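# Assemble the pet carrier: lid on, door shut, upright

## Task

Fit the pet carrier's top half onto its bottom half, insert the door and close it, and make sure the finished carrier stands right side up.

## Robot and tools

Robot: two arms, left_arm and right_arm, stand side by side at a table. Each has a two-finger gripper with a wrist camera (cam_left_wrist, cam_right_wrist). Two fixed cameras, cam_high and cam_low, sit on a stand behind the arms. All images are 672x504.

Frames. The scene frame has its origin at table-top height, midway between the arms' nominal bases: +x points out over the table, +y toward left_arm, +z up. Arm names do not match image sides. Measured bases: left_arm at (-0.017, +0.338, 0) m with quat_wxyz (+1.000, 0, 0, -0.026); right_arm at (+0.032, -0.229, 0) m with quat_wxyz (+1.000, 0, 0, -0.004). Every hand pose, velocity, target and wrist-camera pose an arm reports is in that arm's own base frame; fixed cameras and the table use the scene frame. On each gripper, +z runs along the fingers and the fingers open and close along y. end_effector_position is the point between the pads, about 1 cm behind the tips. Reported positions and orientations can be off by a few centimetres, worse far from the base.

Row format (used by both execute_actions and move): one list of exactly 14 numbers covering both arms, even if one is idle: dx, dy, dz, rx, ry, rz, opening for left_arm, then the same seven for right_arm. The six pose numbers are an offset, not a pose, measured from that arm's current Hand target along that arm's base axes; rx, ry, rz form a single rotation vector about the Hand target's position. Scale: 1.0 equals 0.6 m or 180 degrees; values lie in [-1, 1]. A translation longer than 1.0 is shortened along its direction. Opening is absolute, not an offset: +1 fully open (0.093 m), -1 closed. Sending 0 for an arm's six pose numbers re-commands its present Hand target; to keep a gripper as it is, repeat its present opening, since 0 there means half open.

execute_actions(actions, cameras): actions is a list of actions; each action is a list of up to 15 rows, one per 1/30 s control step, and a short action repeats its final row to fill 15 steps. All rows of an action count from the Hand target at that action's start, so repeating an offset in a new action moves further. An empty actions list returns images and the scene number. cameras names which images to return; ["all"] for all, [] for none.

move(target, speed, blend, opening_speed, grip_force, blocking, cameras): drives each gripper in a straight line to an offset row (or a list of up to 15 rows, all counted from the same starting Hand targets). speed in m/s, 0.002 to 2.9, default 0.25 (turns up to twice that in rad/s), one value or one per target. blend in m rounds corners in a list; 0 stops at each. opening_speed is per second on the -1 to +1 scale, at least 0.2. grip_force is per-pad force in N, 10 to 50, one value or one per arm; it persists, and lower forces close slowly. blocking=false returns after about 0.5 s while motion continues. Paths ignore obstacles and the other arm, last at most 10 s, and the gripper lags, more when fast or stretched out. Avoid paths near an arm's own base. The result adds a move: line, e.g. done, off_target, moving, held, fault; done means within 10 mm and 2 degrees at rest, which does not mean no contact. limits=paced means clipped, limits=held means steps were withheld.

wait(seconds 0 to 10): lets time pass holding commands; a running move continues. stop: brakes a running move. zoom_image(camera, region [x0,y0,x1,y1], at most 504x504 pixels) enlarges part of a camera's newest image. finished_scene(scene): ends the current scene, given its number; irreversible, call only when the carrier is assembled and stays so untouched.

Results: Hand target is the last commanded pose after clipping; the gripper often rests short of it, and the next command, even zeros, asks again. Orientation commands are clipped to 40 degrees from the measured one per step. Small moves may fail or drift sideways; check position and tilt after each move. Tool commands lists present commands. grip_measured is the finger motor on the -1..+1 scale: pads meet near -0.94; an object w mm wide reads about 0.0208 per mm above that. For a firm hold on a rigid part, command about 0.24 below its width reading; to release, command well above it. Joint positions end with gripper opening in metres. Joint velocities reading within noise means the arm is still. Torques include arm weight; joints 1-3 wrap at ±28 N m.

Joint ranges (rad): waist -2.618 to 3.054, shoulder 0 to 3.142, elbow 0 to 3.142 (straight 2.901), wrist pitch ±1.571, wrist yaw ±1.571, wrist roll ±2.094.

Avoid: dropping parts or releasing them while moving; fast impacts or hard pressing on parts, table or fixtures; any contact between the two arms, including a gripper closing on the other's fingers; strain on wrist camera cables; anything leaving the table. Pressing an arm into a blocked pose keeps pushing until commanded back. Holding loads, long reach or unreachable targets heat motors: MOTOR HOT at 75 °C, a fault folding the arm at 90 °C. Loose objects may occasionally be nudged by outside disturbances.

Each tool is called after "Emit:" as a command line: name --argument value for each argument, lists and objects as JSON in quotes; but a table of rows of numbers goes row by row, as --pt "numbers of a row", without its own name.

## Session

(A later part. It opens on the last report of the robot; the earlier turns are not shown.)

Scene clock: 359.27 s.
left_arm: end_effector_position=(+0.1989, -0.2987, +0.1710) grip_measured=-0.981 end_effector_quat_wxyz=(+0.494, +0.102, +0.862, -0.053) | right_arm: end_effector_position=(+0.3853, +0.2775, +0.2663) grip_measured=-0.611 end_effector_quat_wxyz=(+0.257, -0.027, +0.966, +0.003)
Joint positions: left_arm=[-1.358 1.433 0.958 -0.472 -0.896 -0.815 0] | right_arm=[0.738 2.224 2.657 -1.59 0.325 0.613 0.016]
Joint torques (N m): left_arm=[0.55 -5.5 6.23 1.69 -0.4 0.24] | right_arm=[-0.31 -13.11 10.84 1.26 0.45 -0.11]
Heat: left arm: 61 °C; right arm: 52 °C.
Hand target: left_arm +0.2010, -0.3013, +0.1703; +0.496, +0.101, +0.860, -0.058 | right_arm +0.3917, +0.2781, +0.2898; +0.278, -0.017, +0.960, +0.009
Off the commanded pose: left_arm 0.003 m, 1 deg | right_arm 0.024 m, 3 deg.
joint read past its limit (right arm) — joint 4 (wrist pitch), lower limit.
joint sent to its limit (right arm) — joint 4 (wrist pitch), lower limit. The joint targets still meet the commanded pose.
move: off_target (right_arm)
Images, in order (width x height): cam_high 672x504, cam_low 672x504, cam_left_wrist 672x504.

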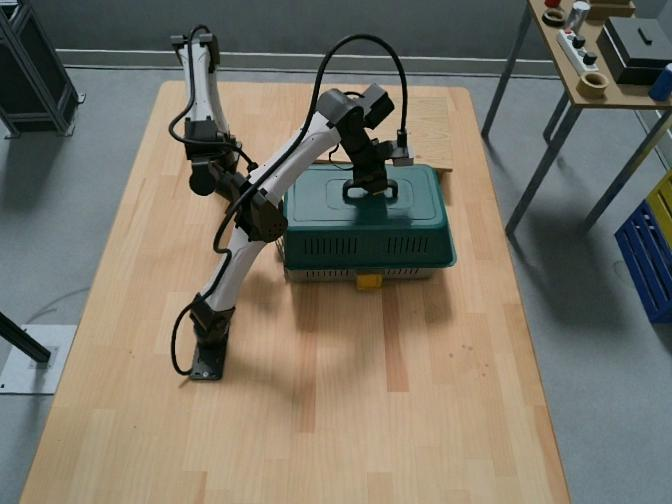

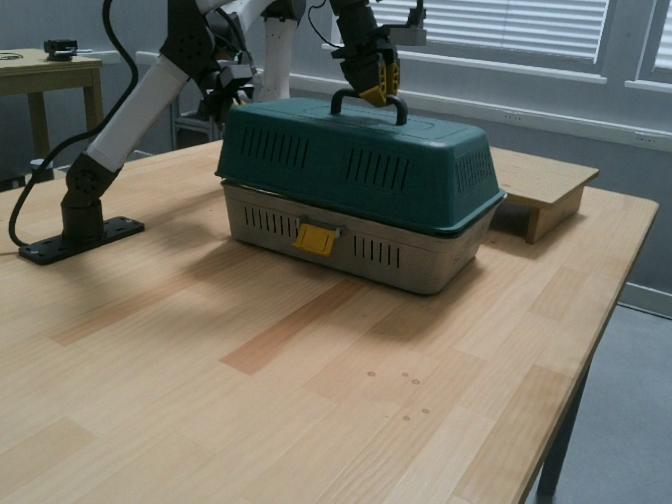

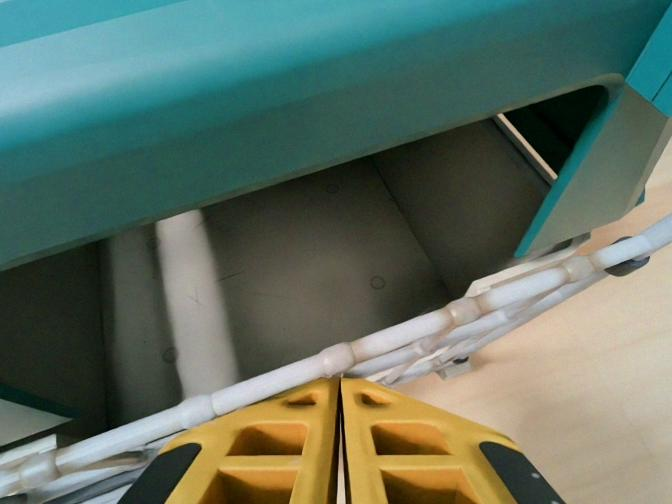

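Emit:
move --target '[0.028,-0.03,0,0,0,0,-1,0.0,0,0.0,0,0,0,-1]' --speed 0.04 --cameras '["cam_left_wrist"]'

Scene clock: 362.07 s.
left_arm: end_effector_position=(+0.2124, -0.3077, +0.1593) grip_measured=-0.981 end_effector_quat_wxyz=(+0.488, +0.110, +0.865, -0.040) | right_arm: end_effector_position=(+0.3853, +0.2775, +0.2663) grip_measured=-0.611 end_effector_quat_wxyz=(+0.257, -0.027, +0.966, +0.003)
Joint positions: left_arm=[-1.318 1.499 0.976 -0.416 -0.871 -0.763 0] | right_arm=[0.738 2.224 2.657 -1.59 0.325 0.613 0.016]
Joint torques (N m): left_arm=[0.61 -5.46 9.48 1.71 -0.36 0.24] | right_arm=[-0.27 -13.12 10.81 1.26 0.46 -0.1]
Heat: left arm: 61 °C; right arm: 53 °C.
Hand target: left_arm +0.2178, -0.3193, +0.1703; +0.496, +0.101, +0.860, -0.058 | right_arm +0.3917, +0.2781, +0.2898; +0.278, -0.017, +0.960, +0.009
Off the commanded pose: left_arm 0.017 m, 3 deg | right_arm 0.024 m, 3 deg.
joint read past its limit (right arm) — joint 4 (wrist pitch), lower limit.
joint sent to its limit (right arm) — joint 4 (wrist pitch), lower limit. The joint targets still meet the commanded pose.
move: off_target (left_arm, right_arm)
Images, in order (width x height): cam_left_wrist 672x504.

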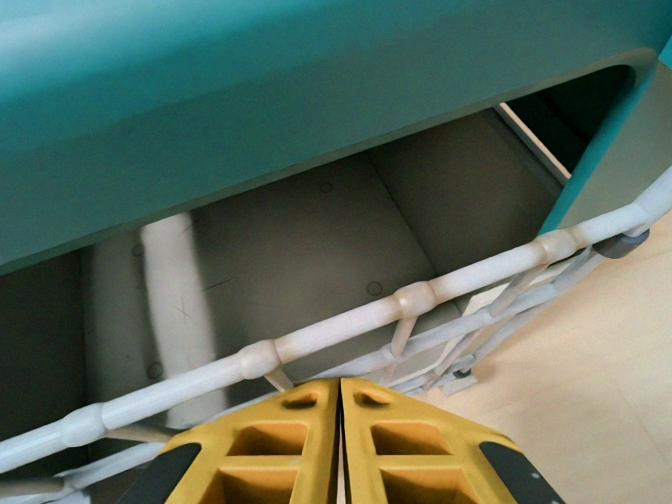

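Emit:
move --target '[-0.004,0.02,-0.012,0,0,0,-1,0.0,0,0.0,0,0,0,-1]' --speed 0.04 --cameras '["cam_left_wrist"]'

Scene clock: 365.63 s.
left_arm: end_effector_position=(+0.2130, -0.3063, +0.1539) grip_measured=-0.981 end_effector_quat_wxyz=(+0.489, +0.110, +0.865, -0.041) | right_arm: end_effector_position=(+0.3853, +0.2775, +0.2663) grip_measured=-0.611 end_effector_quat_wxyz=(+0.257, -0.027, +0.966, +0.003)
Joint positions: left_arm=[-1.315 1.499 0.952 -0.387 -0.869 -0.759 0] | right_arm=[0.738 2.224 2.657 -1.59 0.325 0.613 0.016]
Joint torques (N m): left_arm=[0.62 -8.73 6.11 1.77 -0.4 0.29] | right_arm=[-0.29 -13.15 10.82 1.26 0.44 -0.11]
Heat: left arm: 60 °C; right arm: 53 °C.
Hand target: left_arm +0.2155, -0.3073, +0.1631; +0.496, +0.101, +0.860, -0.058 | right_arm +0.3917, +0.2781, +0.2898; +0.278, -0.017, +0.960, +0.009
Off the commanded pose: left_arm 0.010 m, 2 deg | right_arm 0.024 m, 3 deg.
joint read past its limit (right arm) — joint 4 (wrist pitch), lower limit.
joint sent to its limit (right arm) — joint 4 (wrist pitch), lower limit. The joint targets still meet the commanded pose.
move: off_target (right_arm)
Images, in order (width x height): cam_left_wrist 672x504.

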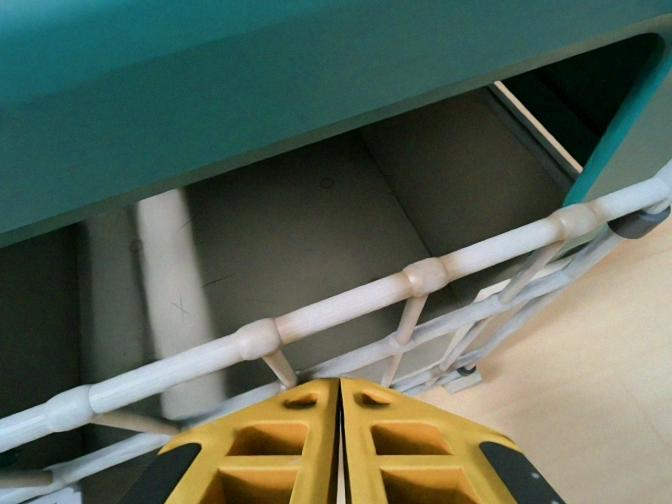

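Emit:
move --target '[0,0,0,0,0,0,-1,0.0,0,-0.025,0,-0.006,-0.008,-1]' --speed 0.04 --cameras '["cam_left_wrist","cam_low","cam_high"]'

Emit:
zoom_image --camera "cam_low" --region '[180, 60, 540, 310]'

Scene clock: 370.87 s.
left_arm: end_effector_position=(+0.2131, -0.3064, +0.1540) grip_measured=-0.981 end_effector_quat_wxyz=(+0.489, +0.109, +0.865, -0.042) | right_arm: end_effector_position=(+0.3850, +0.2780, +0.2614) grip_measured=-0.611 end_effector_quat_wxyz=(+0.256, -0.018, +0.967, -0.003)
Joint positions: left_arm=[-1.315 1.499 0.952 -0.386 -0.869 -0.759 0] | right_arm=[0.743 2.224 2.635 -1.583 0.339 0.636 0.016]
Joint torques (N m): left_arm=[0.61 -8.64 5.98 1.74 -0.38 0.29] | right_arm=[-0.06 -14.13 5.59 1.44 0.57 0.07]
Heat: left arm: 60 °C; right arm: 54 °C.
Hand target: left_arm +0.2155, -0.3073, +0.1631; +0.496, +0.101, +0.860, -0.058 | right_arm +0.3917, +0.2780, +0.2748; +0.287, -0.005, +0.958, +0.005
Off the commanded pose: left_arm 0.009 m, 2 deg | right_arm 0.015 m, 4 deg.
joint read past its limit (right arm) — joint 4 (wrist pitch), lower limit.
move: off_target (right_arm)
Images, in order (width x height): cam_high 672x504, cam_low 672x504, cam_left_wrist 672x504.

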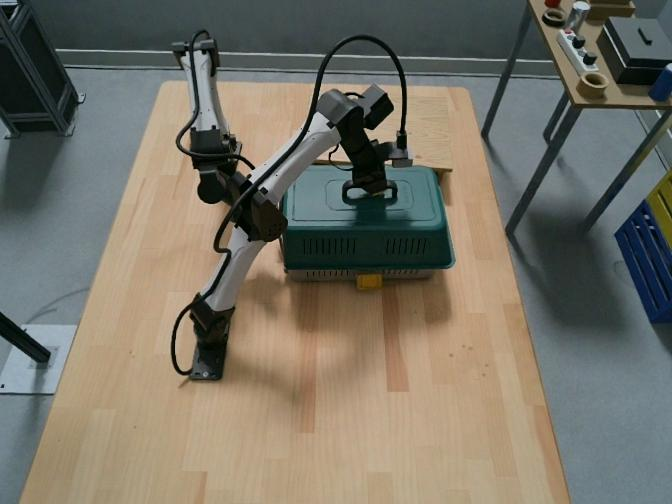

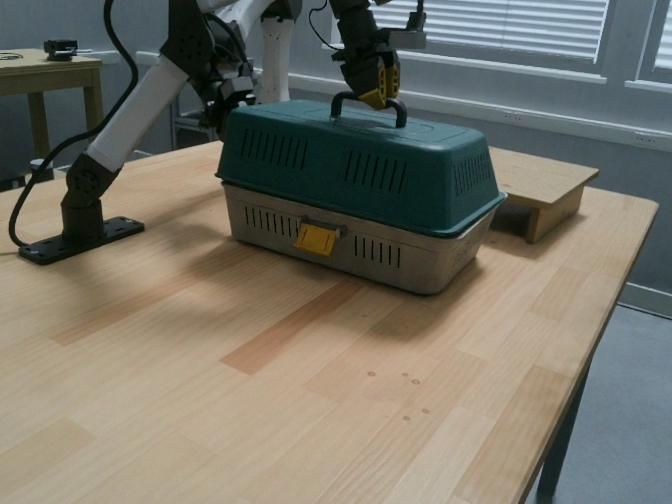

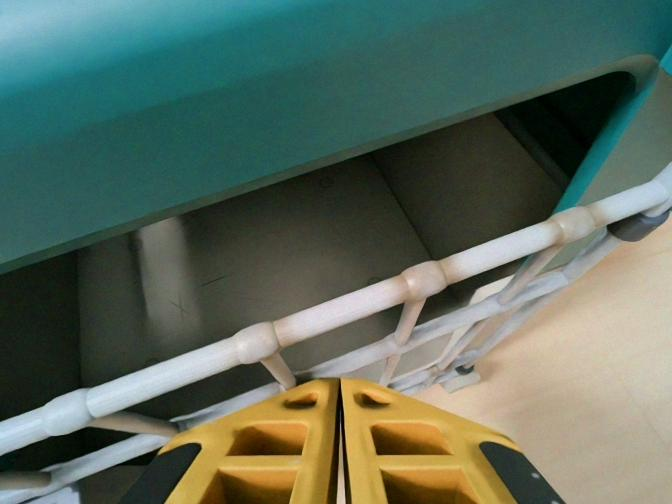

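Scaled by 1.400 from the camera's 672x504 image, which has a finer 960x720 frame.

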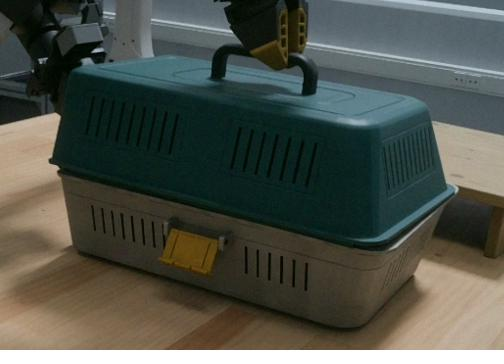

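Emit:
zoom_image --camera "cam_low" --region '[210, 150, 360, 270]'

Emit:
zoom_image --camera "cam_low" --region '[380, 150, 530, 300]'

Emit:
zoom_image --camera "cam_low" --region '[200, 160, 290, 230]'

Emit:
zoom_image --camera "cam_high" --region '[270, 240, 470, 300]'

Scaled by 3.360 from the camera's 672x504 image, which has a finer 960x720 frame.

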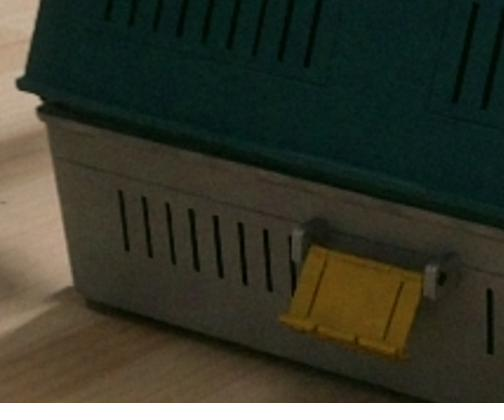

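Scaled by 3.360 from the camera's 672x504 image, which has a finer 960x720 frame.

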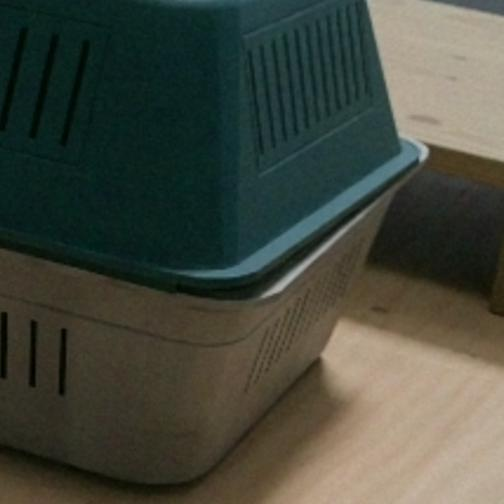

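Scaled by 5.600 from the camera's 672x504 image, which has a finer 960x720 frame.

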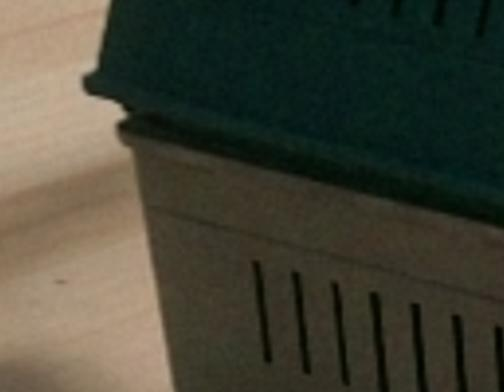

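Scaled by 2.520 from the camera's 672x504 image, which has a finer 960x720 frame.

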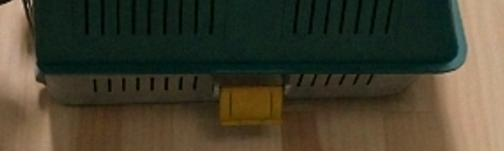

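Emit:
move --pt "-0.05 0.01 0.0 0 0 0 -1 0.0 0 0.025 0.0 0 0 -1" --pt "-0.135 0.04 0.117 0 0 0 -1 0.015 0 0.025 0.006 0 0.0 -1" --speed 0.05 --cameras '["cam_left_wrist","cam_low","cam_high"]'

Emit:
zoom_image --camera "cam_low" --region '[380, 150, 530, 300]'

Emit:
zoom_image --camera "cam_low" --region '[180, 60, 540, 310]'

Scene clock: 390.00 s.
left_arm: end_effector_position=(+0.1338, -0.2817, +0.2135) grip_measured=-0.981 end_effector_quat_wxyz=(+0.484, +0.123, +0.866, -0.033) | right_arm: end_effector_position=(+0.3938, +0.2775, +0.2692) grip_measured=-0.611 end_effector_quat_wxyz=(+0.270, -0.010, +0.963, +0.005)
Joint positions: left_arm=[-1.594 1.414 1.172 -1.04 -0.985 -1.156 0] | right_arm=[0.732 2.255 2.713 -1.593 0.343 0.633 0.016]
Joint torques (N m): left_arm=[-0.36 -7.6 9.05 0.8 -0.78 -0.08] | right_arm=[-0.72 -13 10.33 1.32 0.33 -0.15]
Heat: left arm: 58 °C; right arm: 56 °C.
Hand target: left_arm +0.1345, -0.2833, +0.2333; +0.496, +0.101, +0.860, -0.058 | right_arm +0.4007, +0.2782, +0.2898; +0.287, -0.002, +0.958, +0.014
Off the commanded pose: left_arm 0.020 m, 4 deg | right_arm 0.022 m, 2 deg.
joint read past its limit (right arm) — joint 4 (wrist pitch), lower limit.
joint sent to its limit (right arm) — joint 4 (wrist pitch), lower limit. The joint targets still meet the commanded pose.
move: off_target (left_arm, right_arm)
Images, in order (width x height): cam_high 672x504, cam_low 672x504, cam_left_wrist 672x504.

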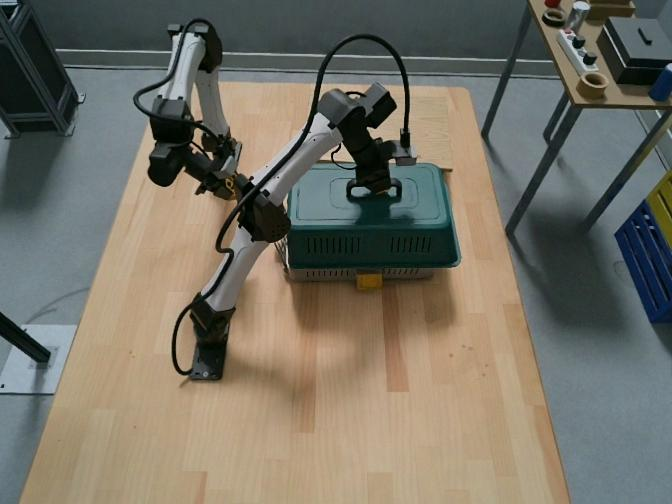

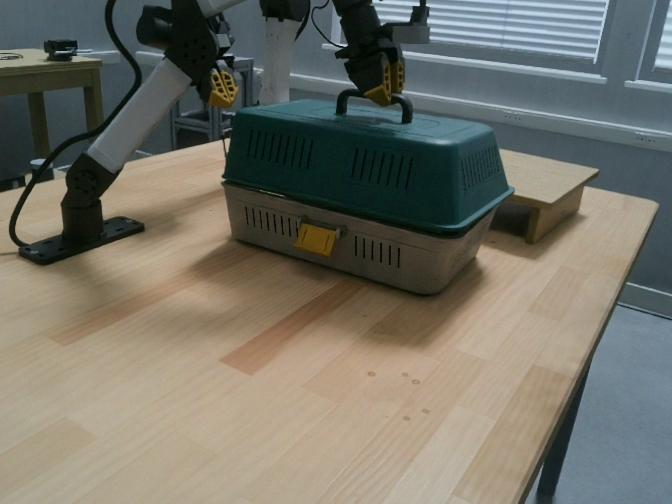

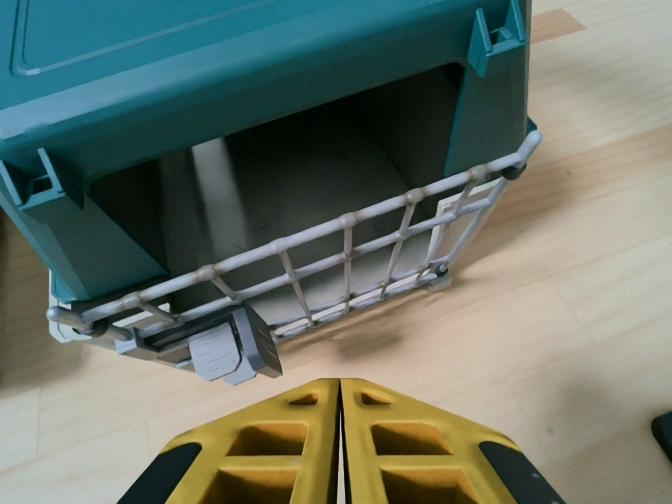

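Scaled by 3.360 from the camera's 672x504 image, which has a finer 960x720 frame.

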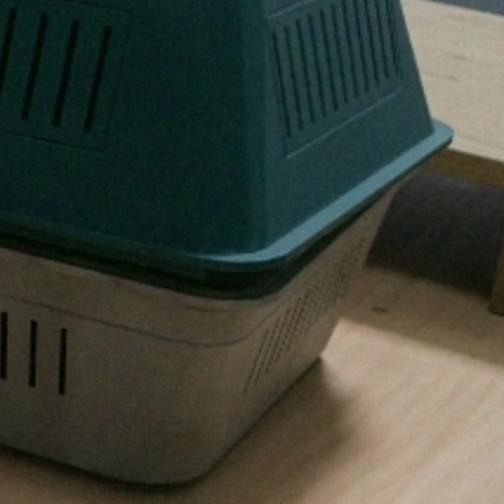

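Scaled by 1.400 from the camera's 672x504 image, which has a finer 960x720 frame.

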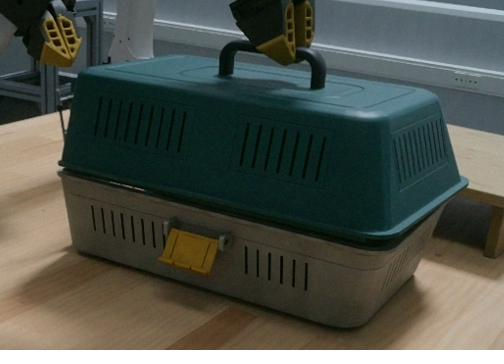

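Emit:
zoom_image --camera "cam_high" --region '[270, 140, 470, 300]'

Emit:
zoom_image --camera "cam_left_wrist" --region '[0, 130, 300, 400]'

Emit:
zoom_image --camera "cam_left_wrist" --region '[380, 0, 580, 310]'

Scaled by 2.520 from the camera's 672x504 image, which has a finer 960x720 frame.

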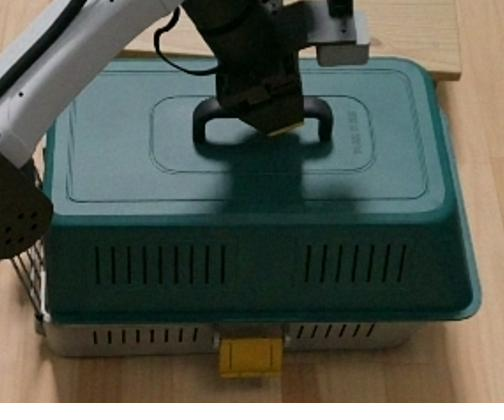

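Scaled by 1.680 from the camera's 672x504 image, which has a finer 960x720 frame.

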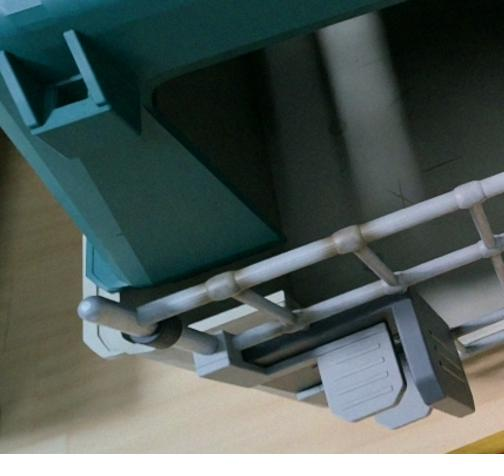

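Scaled by 1.626 from the camera's 672x504 image, which has a finer 960x720 frame.

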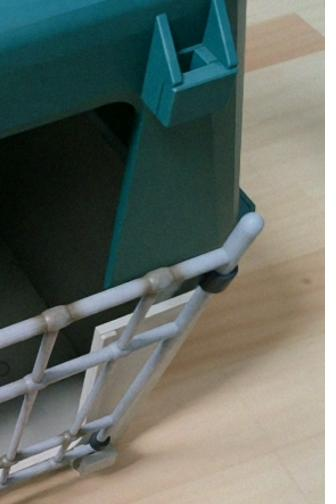

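Emit:
move --target '[0,0,0,0,0,0,-1,0.0,-0.002,-0.03,-0.004,-0.002,0.007,-1]' --speed 0.04 --cameras '["cam_left_wrist","cam_low","cam_high"]'

Emit:
zoom_image --camera "cam_low" --region '[380, 150, 530, 300]'

Emit:
zoom_image --camera "cam_low" --region '[200, 150, 350, 270]'

Emit:
zoom_image --camera "cam_high" --region '[270, 140, 470, 300]'

Scene clock: 401.97 s.
left_arm: end_effector_position=(+0.1338, -0.2815, +0.2134) grip_measured=-0.981 end_effector_quat_wxyz=(+0.484, +0.123, +0.866, -0.033) | right_arm: end_effector_position=(+0.3948, +0.2780, +0.2644) grip_measured=-0.611 end_effector_quat_wxyz=(+0.272, -0.013, +0.962, +0.004)
Joint positions: left_arm=[-1.594 1.414 1.172 -1.041 -0.985 -1.157 0] | right_arm=[0.732 2.213 2.611 -1.53 0.345 0.627 0.016]
Joint torques (N m): left_arm=[-0.31 -7.47 9.1 0.75 -0.79 -0.08] | right_arm=[-0.87 -13.94 4.51 1.48 0.32 -0.24]
Heat: left arm: 60 °C; right arm: 53 °C.
Hand target: left_arm +0.1345, -0.2833, +0.2333; +0.496, +0.101, +0.860, -0.058 | right_arm +0.4006, +0.2769, +0.2718; +0.290, -0.015, +0.957, +0.011
Off the commanded pose: left_arm 0.020 m, 4 deg | right_arm 0.009 m, 2 deg.
move: off_target (left_arm)
Images, in order (width x height): cam_high 672x504, cam_low 672x504, cam_left_wrist 672x504.

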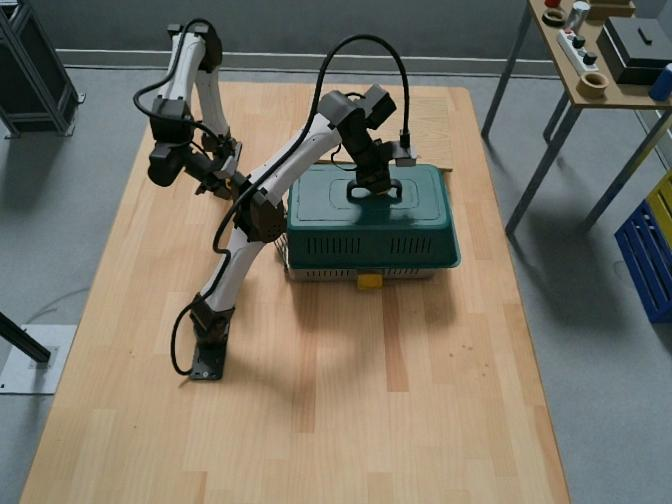

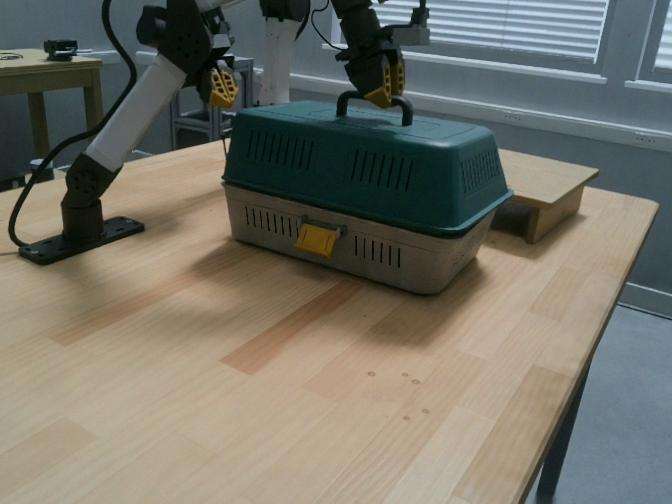

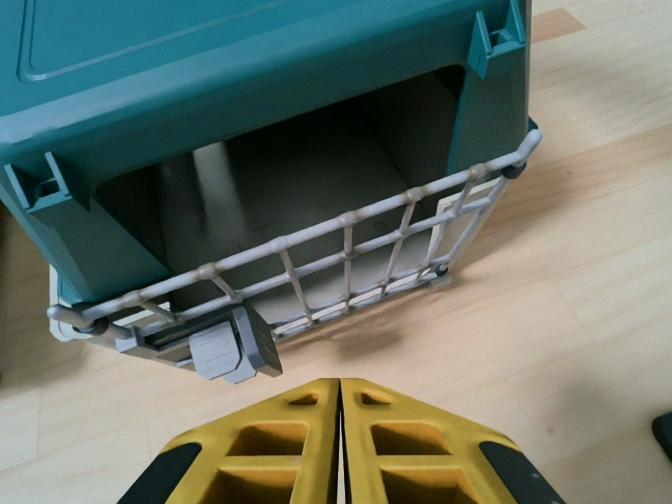

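Scaled by 3.360 from the camera's 672x504 image, which has a finer 960x720 frame.

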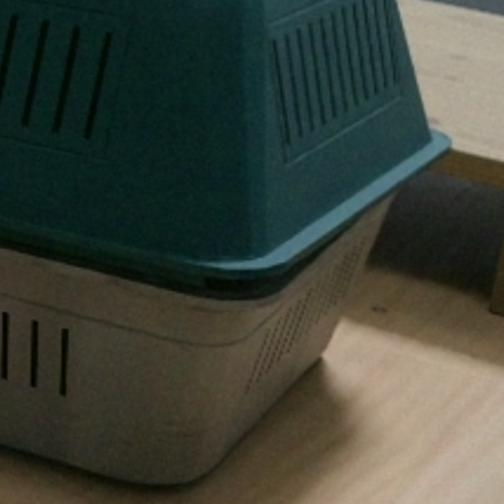

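Scaled by 3.360 from the camera's 672x504 image, which has a finer 960x720 frame.

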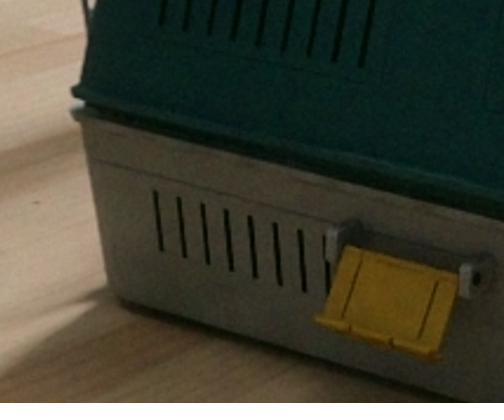

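Scaled by 2.520 from the camera's 672x504 image, which has a finer 960x720 frame.

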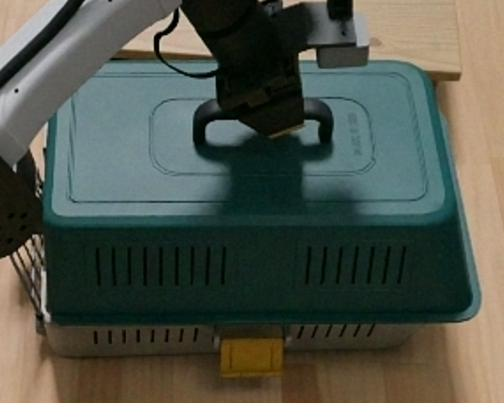

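Emit:
move --target '[0,0,0,0,0,0,-1,0.0,0,-0.03,0,0,0,-1]' --speed 0.04 --cameras '["cam_left_wrist","cam_low","cam_high"]'

Emit:
zoom_image --camera "cam_low" --region '[380, 150, 530, 300]'

Emit:
zoom_image --camera "cam_low" --region '[200, 150, 350, 270]'

Scene clock: 408.87 s.
left_arm: end_effector_position=(+0.1338, -0.2815, +0.2134) grip_measured=-0.981 end_effector_quat_wxyz=(+0.484, +0.123, +0.866, -0.033) | right_arm: end_effector_position=(+0.3958, +0.2772, +0.2637) grip_measured=-0.611 end_effector_quat_wxyz=(+0.293, -0.010, +0.956, +0.017)
Joint positions: left_arm=[-1.594 1.414 1.172 -1.041 -0.985 -1.157 0] | right_arm=[0.732 2.094 2.378 -1.364 0.353 0.622 0.016]
Joint torques (N m): left_arm=[-0.32 -7.72 9.21 0.81 -0.8 -0.06] | right_arm=[-0.88 -10.97 3.85 1.46 0.22 -0.21]
Heat: left arm: 60 °C; right arm: 54 °C.
Hand target: left_arm +0.1345, -0.2833, +0.2333; +0.496, +0.101, +0.860, -0.058 | right_arm +0.4007, +0.2770, +0.2537; +0.290, -0.015, +0.957, +0.011
Off the commanded pose: left_arm 0.020 m, 4 deg | right_arm 0.011 m, 1 deg.
move: off_target (left_arm, right_arm)
Images, in order (width x height): cam_high 672x504, cam_low 672x504, cam_left_wrist 672x504.

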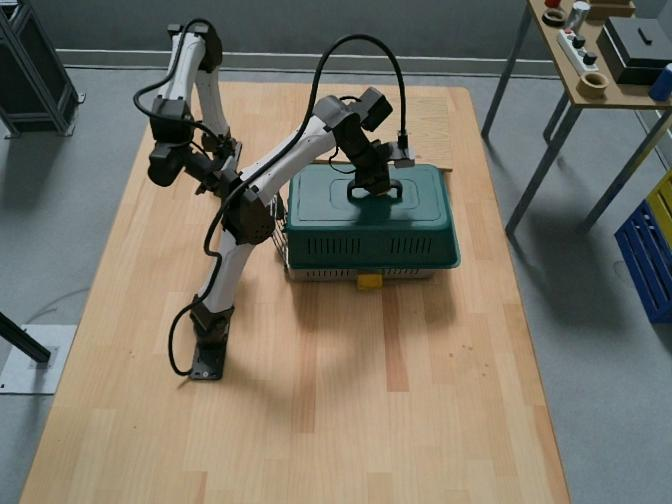

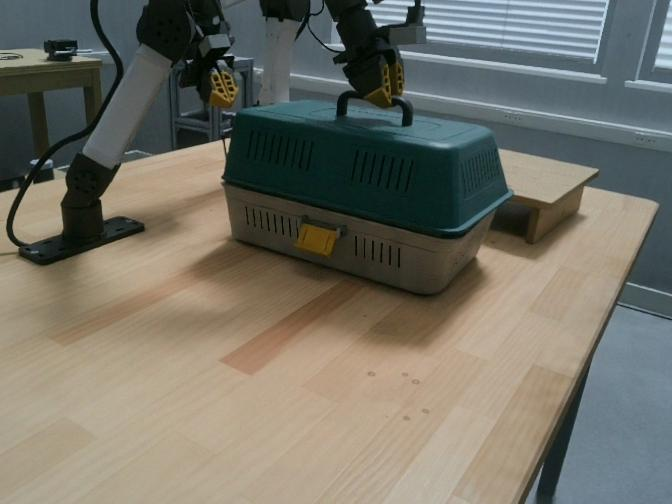

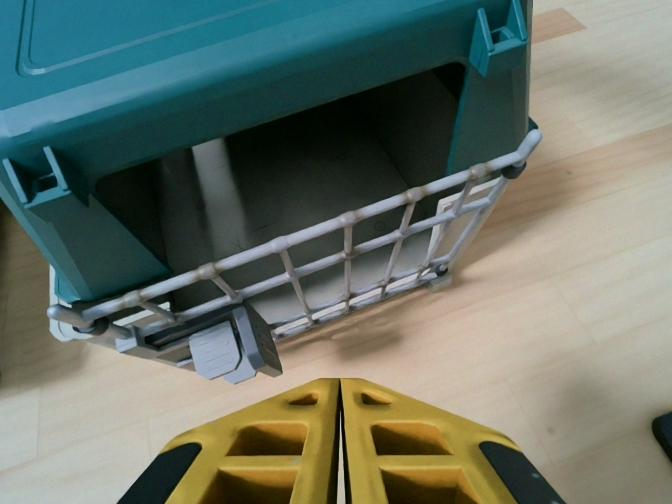

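Scaled by 3.360 from the camera's 672x504 image, which has a finer 960x720 frame.

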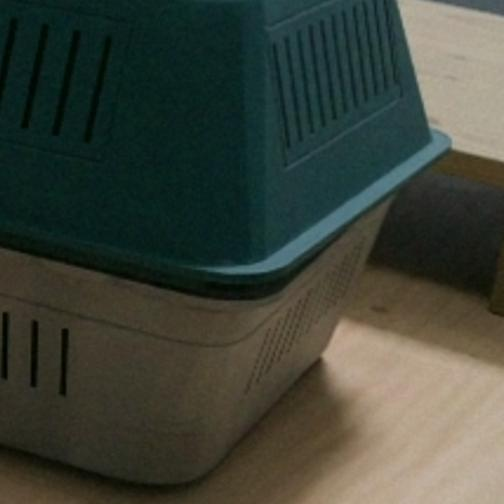

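Scaled by 3.360 from the camera's 672x504 image, which has a finer 960x720 frame.

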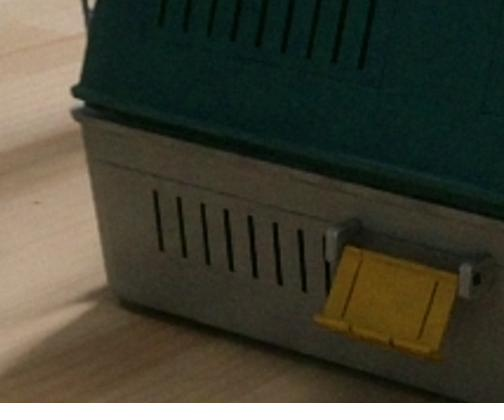

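Emit:
move --pt "0 0 0 0 0 0 -1 0.0 0 0.045 0 0 0 -1" --pt "0 0 0 0 0 0 -1 -0.014 0.006 0.045 0 0 0 -1" --pt "0 0 0 0 0 0 -1 -0.014 0.006 0.005 0 0 0 -1" --speed 0.04 --cameras '["cam_left_wrist","cam_low","cam_high"]'

Emit:
zoom_image --camera "cam_low" --region '[380, 150, 530, 300]'

Emit:
zoom_image --camera "cam_low" --region '[200, 150, 350, 270]'

Scene clock: 443.67 s.
left_arm: end_effector_position=(+0.1338, -0.2815, +0.2134) grip_measured=-0.981 end_effector_quat_wxyz=(+0.484, +0.123, +0.866, -0.033) | right_arm: end_effector_position=(+0.3968, +0.2811, +0.2641) grip_measured=-0.611 end_effector_quat_wxyz=(+0.301, -0.008, +0.953, +0.016)
Joint positions: left_arm=[-1.594 1.414 1.172 -1.041 -0.985 -1.157 0] | right_arm=[0.742 2.096 2.374 -1.348 0.37 0.63 0.016]
Joint torques (N m): left_arm=[-0.32 -7.64 9.11 0.75 -0.82 -0.06] | right_arm=[0.02 -12.22 4.1 1.18 0.16 -0.1]
Heat: left arm: 62 °C; right arm: 52 °C.
Hand target: left_arm +0.1345, -0.2833, +0.2333; +0.496, +0.101, +0.860, -0.058 | right_arm +0.3923, +0.2805, +0.2569; +0.290, -0.015, +0.957, +0.011
Off the commanded pose: left_arm 0.020 m, 4 deg | right_arm 0.009 m, 2 deg.
move: off_target (left_arm)
Images, in order (width x height): cam_high 672x504, cam_low 672x504, cam_left_wrist 672x504.

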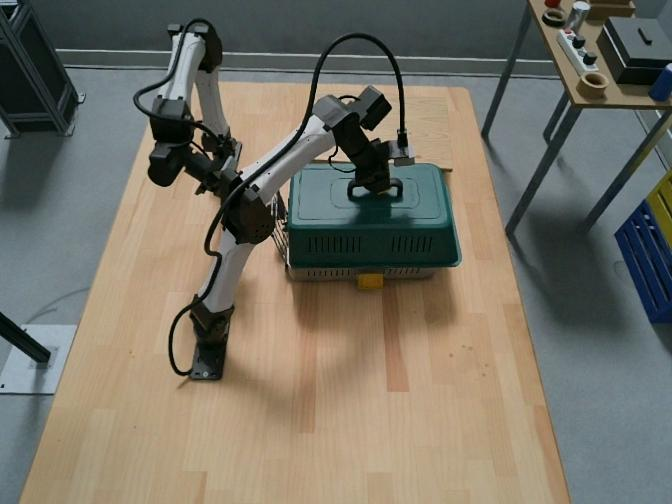

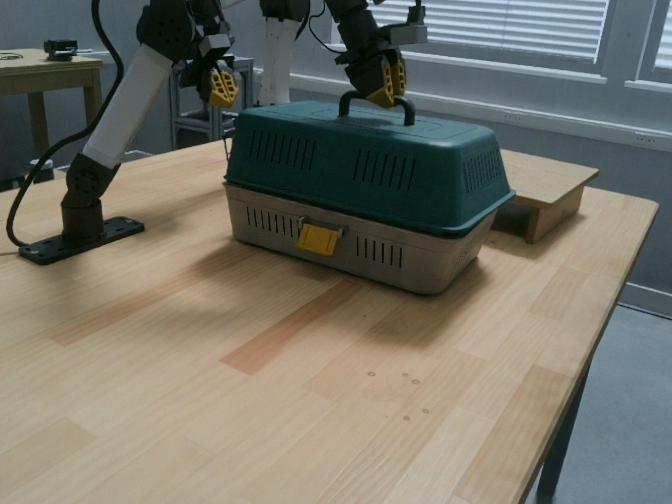

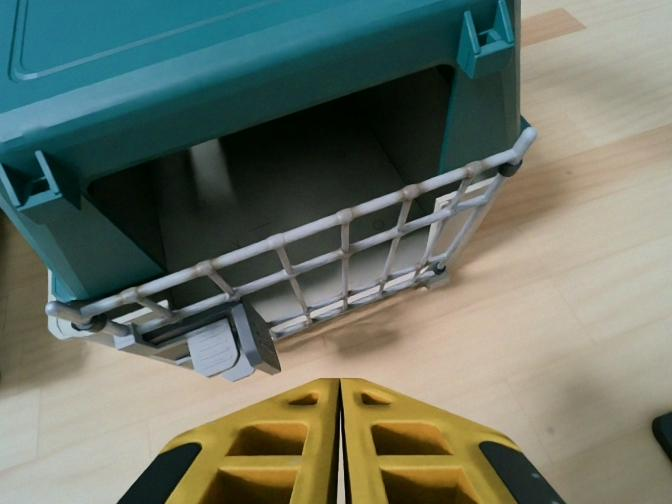

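Scaled by 3.360 from the camera's 672x504 image, which has a finer 960x720 frame.

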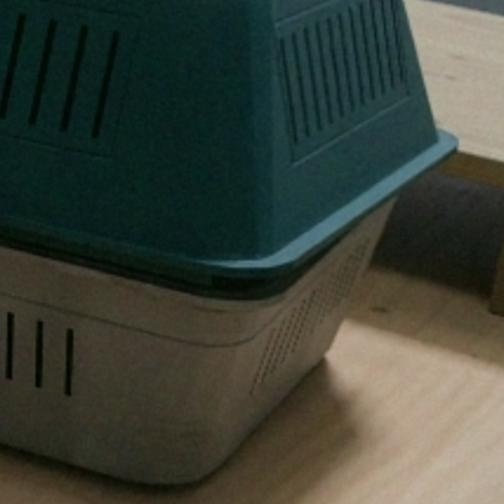

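Scaled by 3.360 from the camera's 672x504 image, which has a finer 960x720 frame.

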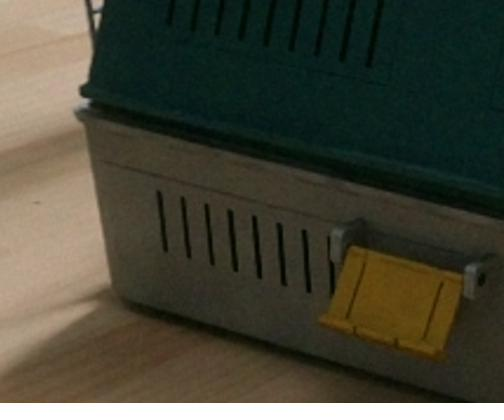

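Emit:
move --target '[0,0,0,0,0,0,-1,0.006,0.0,0.065,0,0,0,-1]' --speed 0.05 --cameras '["cam_left_wrist","cam_low","cam_high"]'

Emit:
zoom_image --camera "cam_low" --region '[380, 150, 530, 300]'

Emit:
zoom_image --camera "cam_low" --region '[200, 150, 350, 270]'

Scene clock: 448.37 s.
left_arm: end_effector_position=(+0.1338, -0.2815, +0.2134) grip_measured=-0.981 end_effector_quat_wxyz=(+0.484, +0.123, +0.866, -0.033) | right_arm: end_effector_position=(+0.3914, +0.2796, +0.2750) grip_measured=-0.611 end_effector_quat_wxyz=(+0.279, -0.021, +0.960, +0.005)
Joint positions: left_arm=[-1.594 1.414 1.172 -1.041 -0.985 -1.157 0] | right_arm=[0.742 2.244 2.712 -1.587 0.352 0.616 0.016]
Joint torques (N m): left_arm=[-0.38 -7.34 9.11 0.77 -0.8 -0.1] | right_arm=[-0.44 -13.14 10.18 1.3 0.32 -0.17]
Heat: left arm: 63 °C; right arm: 52 °C.
Hand target: left_arm +0.1345, -0.2833, +0.2333; +0.496, +0.101, +0.860, -0.058 | right_arm +0.3959, +0.2804, +0.2958; +0.290, -0.014, +0.957, +0.011
Off the commanded pose: left_arm 0.020 m, 4 deg | right_arm 0.021 m, 2 deg.
joint read past its limit (right arm) — joint 4 (wrist pitch), lower limit.
joint sent to its limit (right arm) — joint 4 (wrist pitch), lower limit. The joint targets still meet the commanded pose.
move: off_target (left_arm, right_arm)
Images, in order (width x height): cam_high 672x504, cam_low 672x504, cam_left_wrist 672x504.

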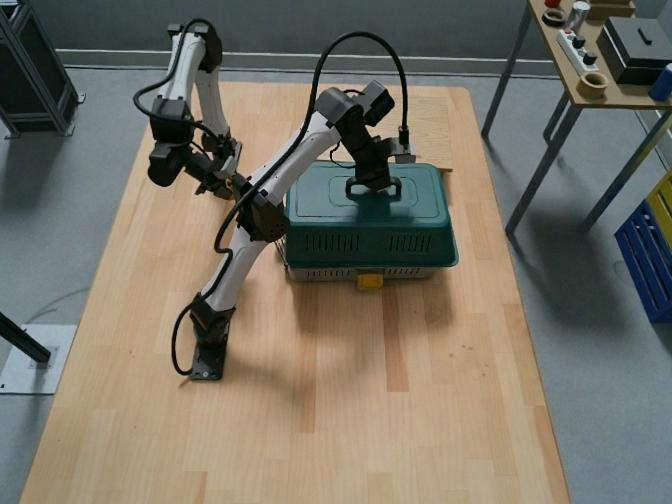

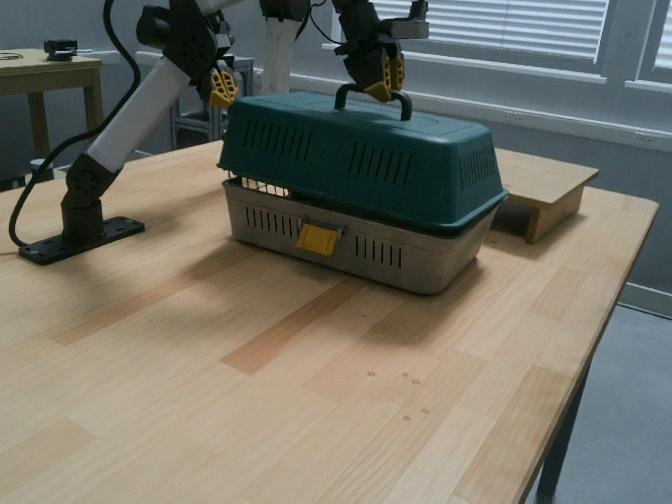

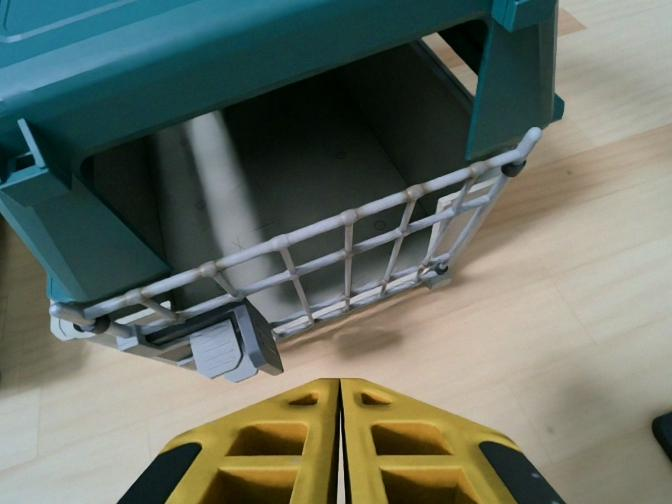

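Scaled by 3.360 from the camera's 672x504 image, which has a finer 960x720 frame.

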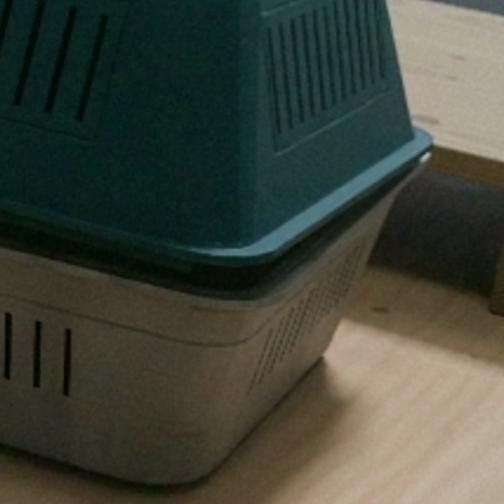

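Scaled by 3.360 from the camera's 672x504 image, which has a finer 960x720 frame.

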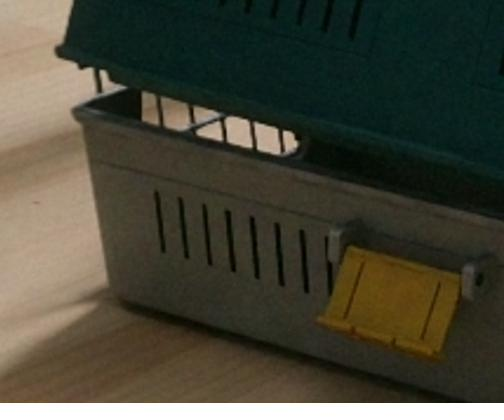

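Emit:
move --target '[0,0,0,0,0,0,-1,-0.004,0.0,0.004,0,-0.022,0.004,-1]' --speed 0.05 --cameras '["cam_left_wrist","cam_low","cam_high"]'

Emit:
zoom_image --camera "cam_low" --region '[380, 150, 530, 300]'

Emit:
zoom_image --camera "cam_low" --region '[200, 150, 350, 270]'

Emit:
zoom_image --camera "cam_high" --region '[270, 140, 470, 300]'

Scene clock: 453.27 s.
left_arm: end_effector_position=(+0.1338, -0.2815, +0.2134) grip_measured=-0.981 end_effector_quat_wxyz=(+0.484, +0.123, +0.866, -0.033) | right_arm: end_effector_position=(+0.3955, +0.2828, +0.2717) grip_measured=-0.611 end_effector_quat_wxyz=(+0.290, -0.022, +0.957, -0.005)
Joint positions: left_arm=[-1.594 1.414 1.172 -1.041 -0.985 -1.157 0] | right_arm=[0.751 2.242 2.68 -1.552 0.385 0.615 0.016]
Joint torques (N m): left_arm=[-0.24 -7.62 9.11 0.76 -0.85 -0.07] | right_arm=[0.2 -17.35 5.6 1.4 0.43 -0.19]
Heat: left arm: 63 °C; right arm: 51 °C.
Hand target: left_arm +0.1345, -0.2833, +0.2333; +0.496, +0.101, +0.860, -0.058 | right_arm +0.3936, +0.2804, +0.2982; +0.323, -0.021, +0.946, +0.013
Off the commanded pose: left_arm 0.020 m, 4 deg | right_arm 0.027 m, 4 deg.
move: off_target (left_arm, right_arm)
Images, in order (width x height): cam_high 672x504, cam_low 672x504, cam_left_wrist 672x504.

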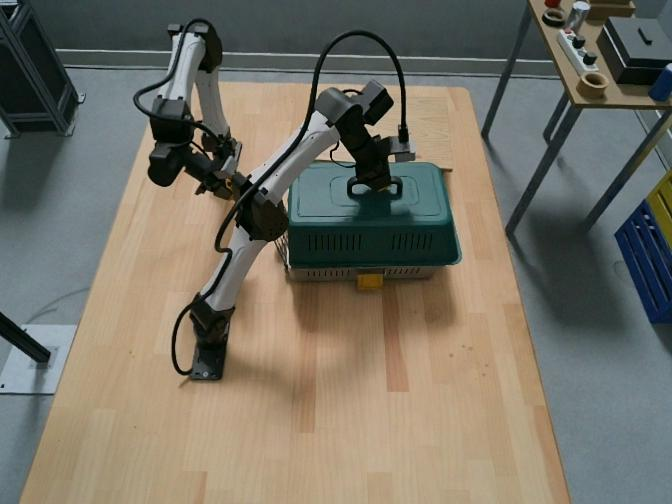

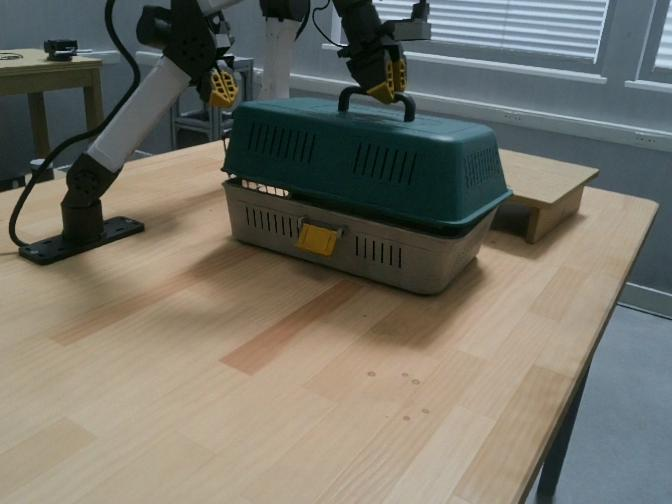

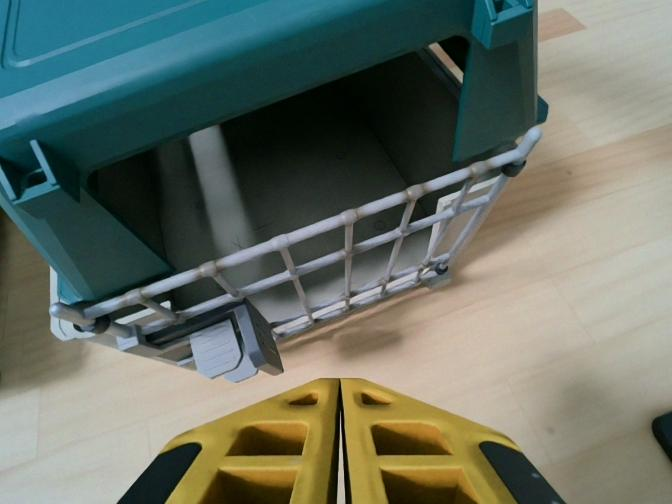

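Scaled by 3.360 from the camera's 672x504 image, which has a finer 960x720 frame.

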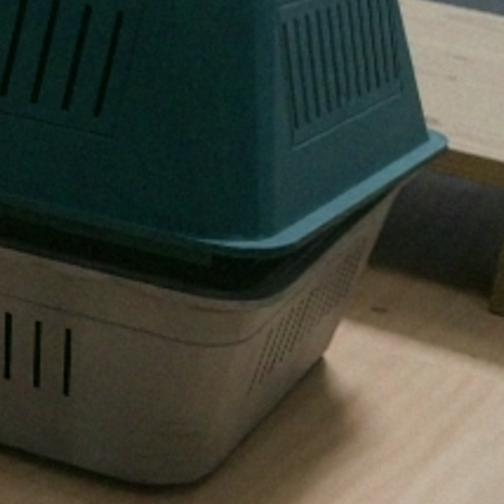

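Scaled by 3.360 from the camera's 672x504 image, which has a finer 960x720 frame.

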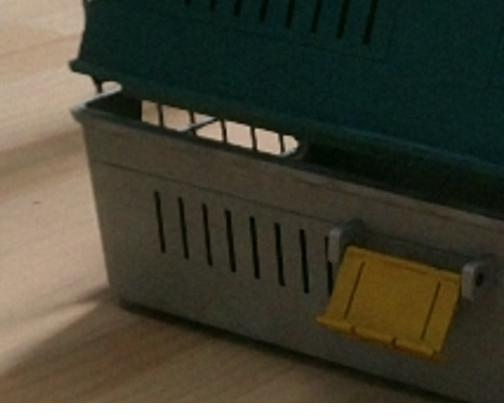

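Scaled by 2.520 from the camera's 672x504 image, which has a finer 960x720 frame.

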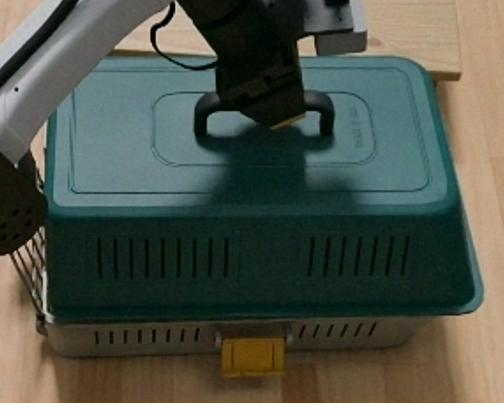

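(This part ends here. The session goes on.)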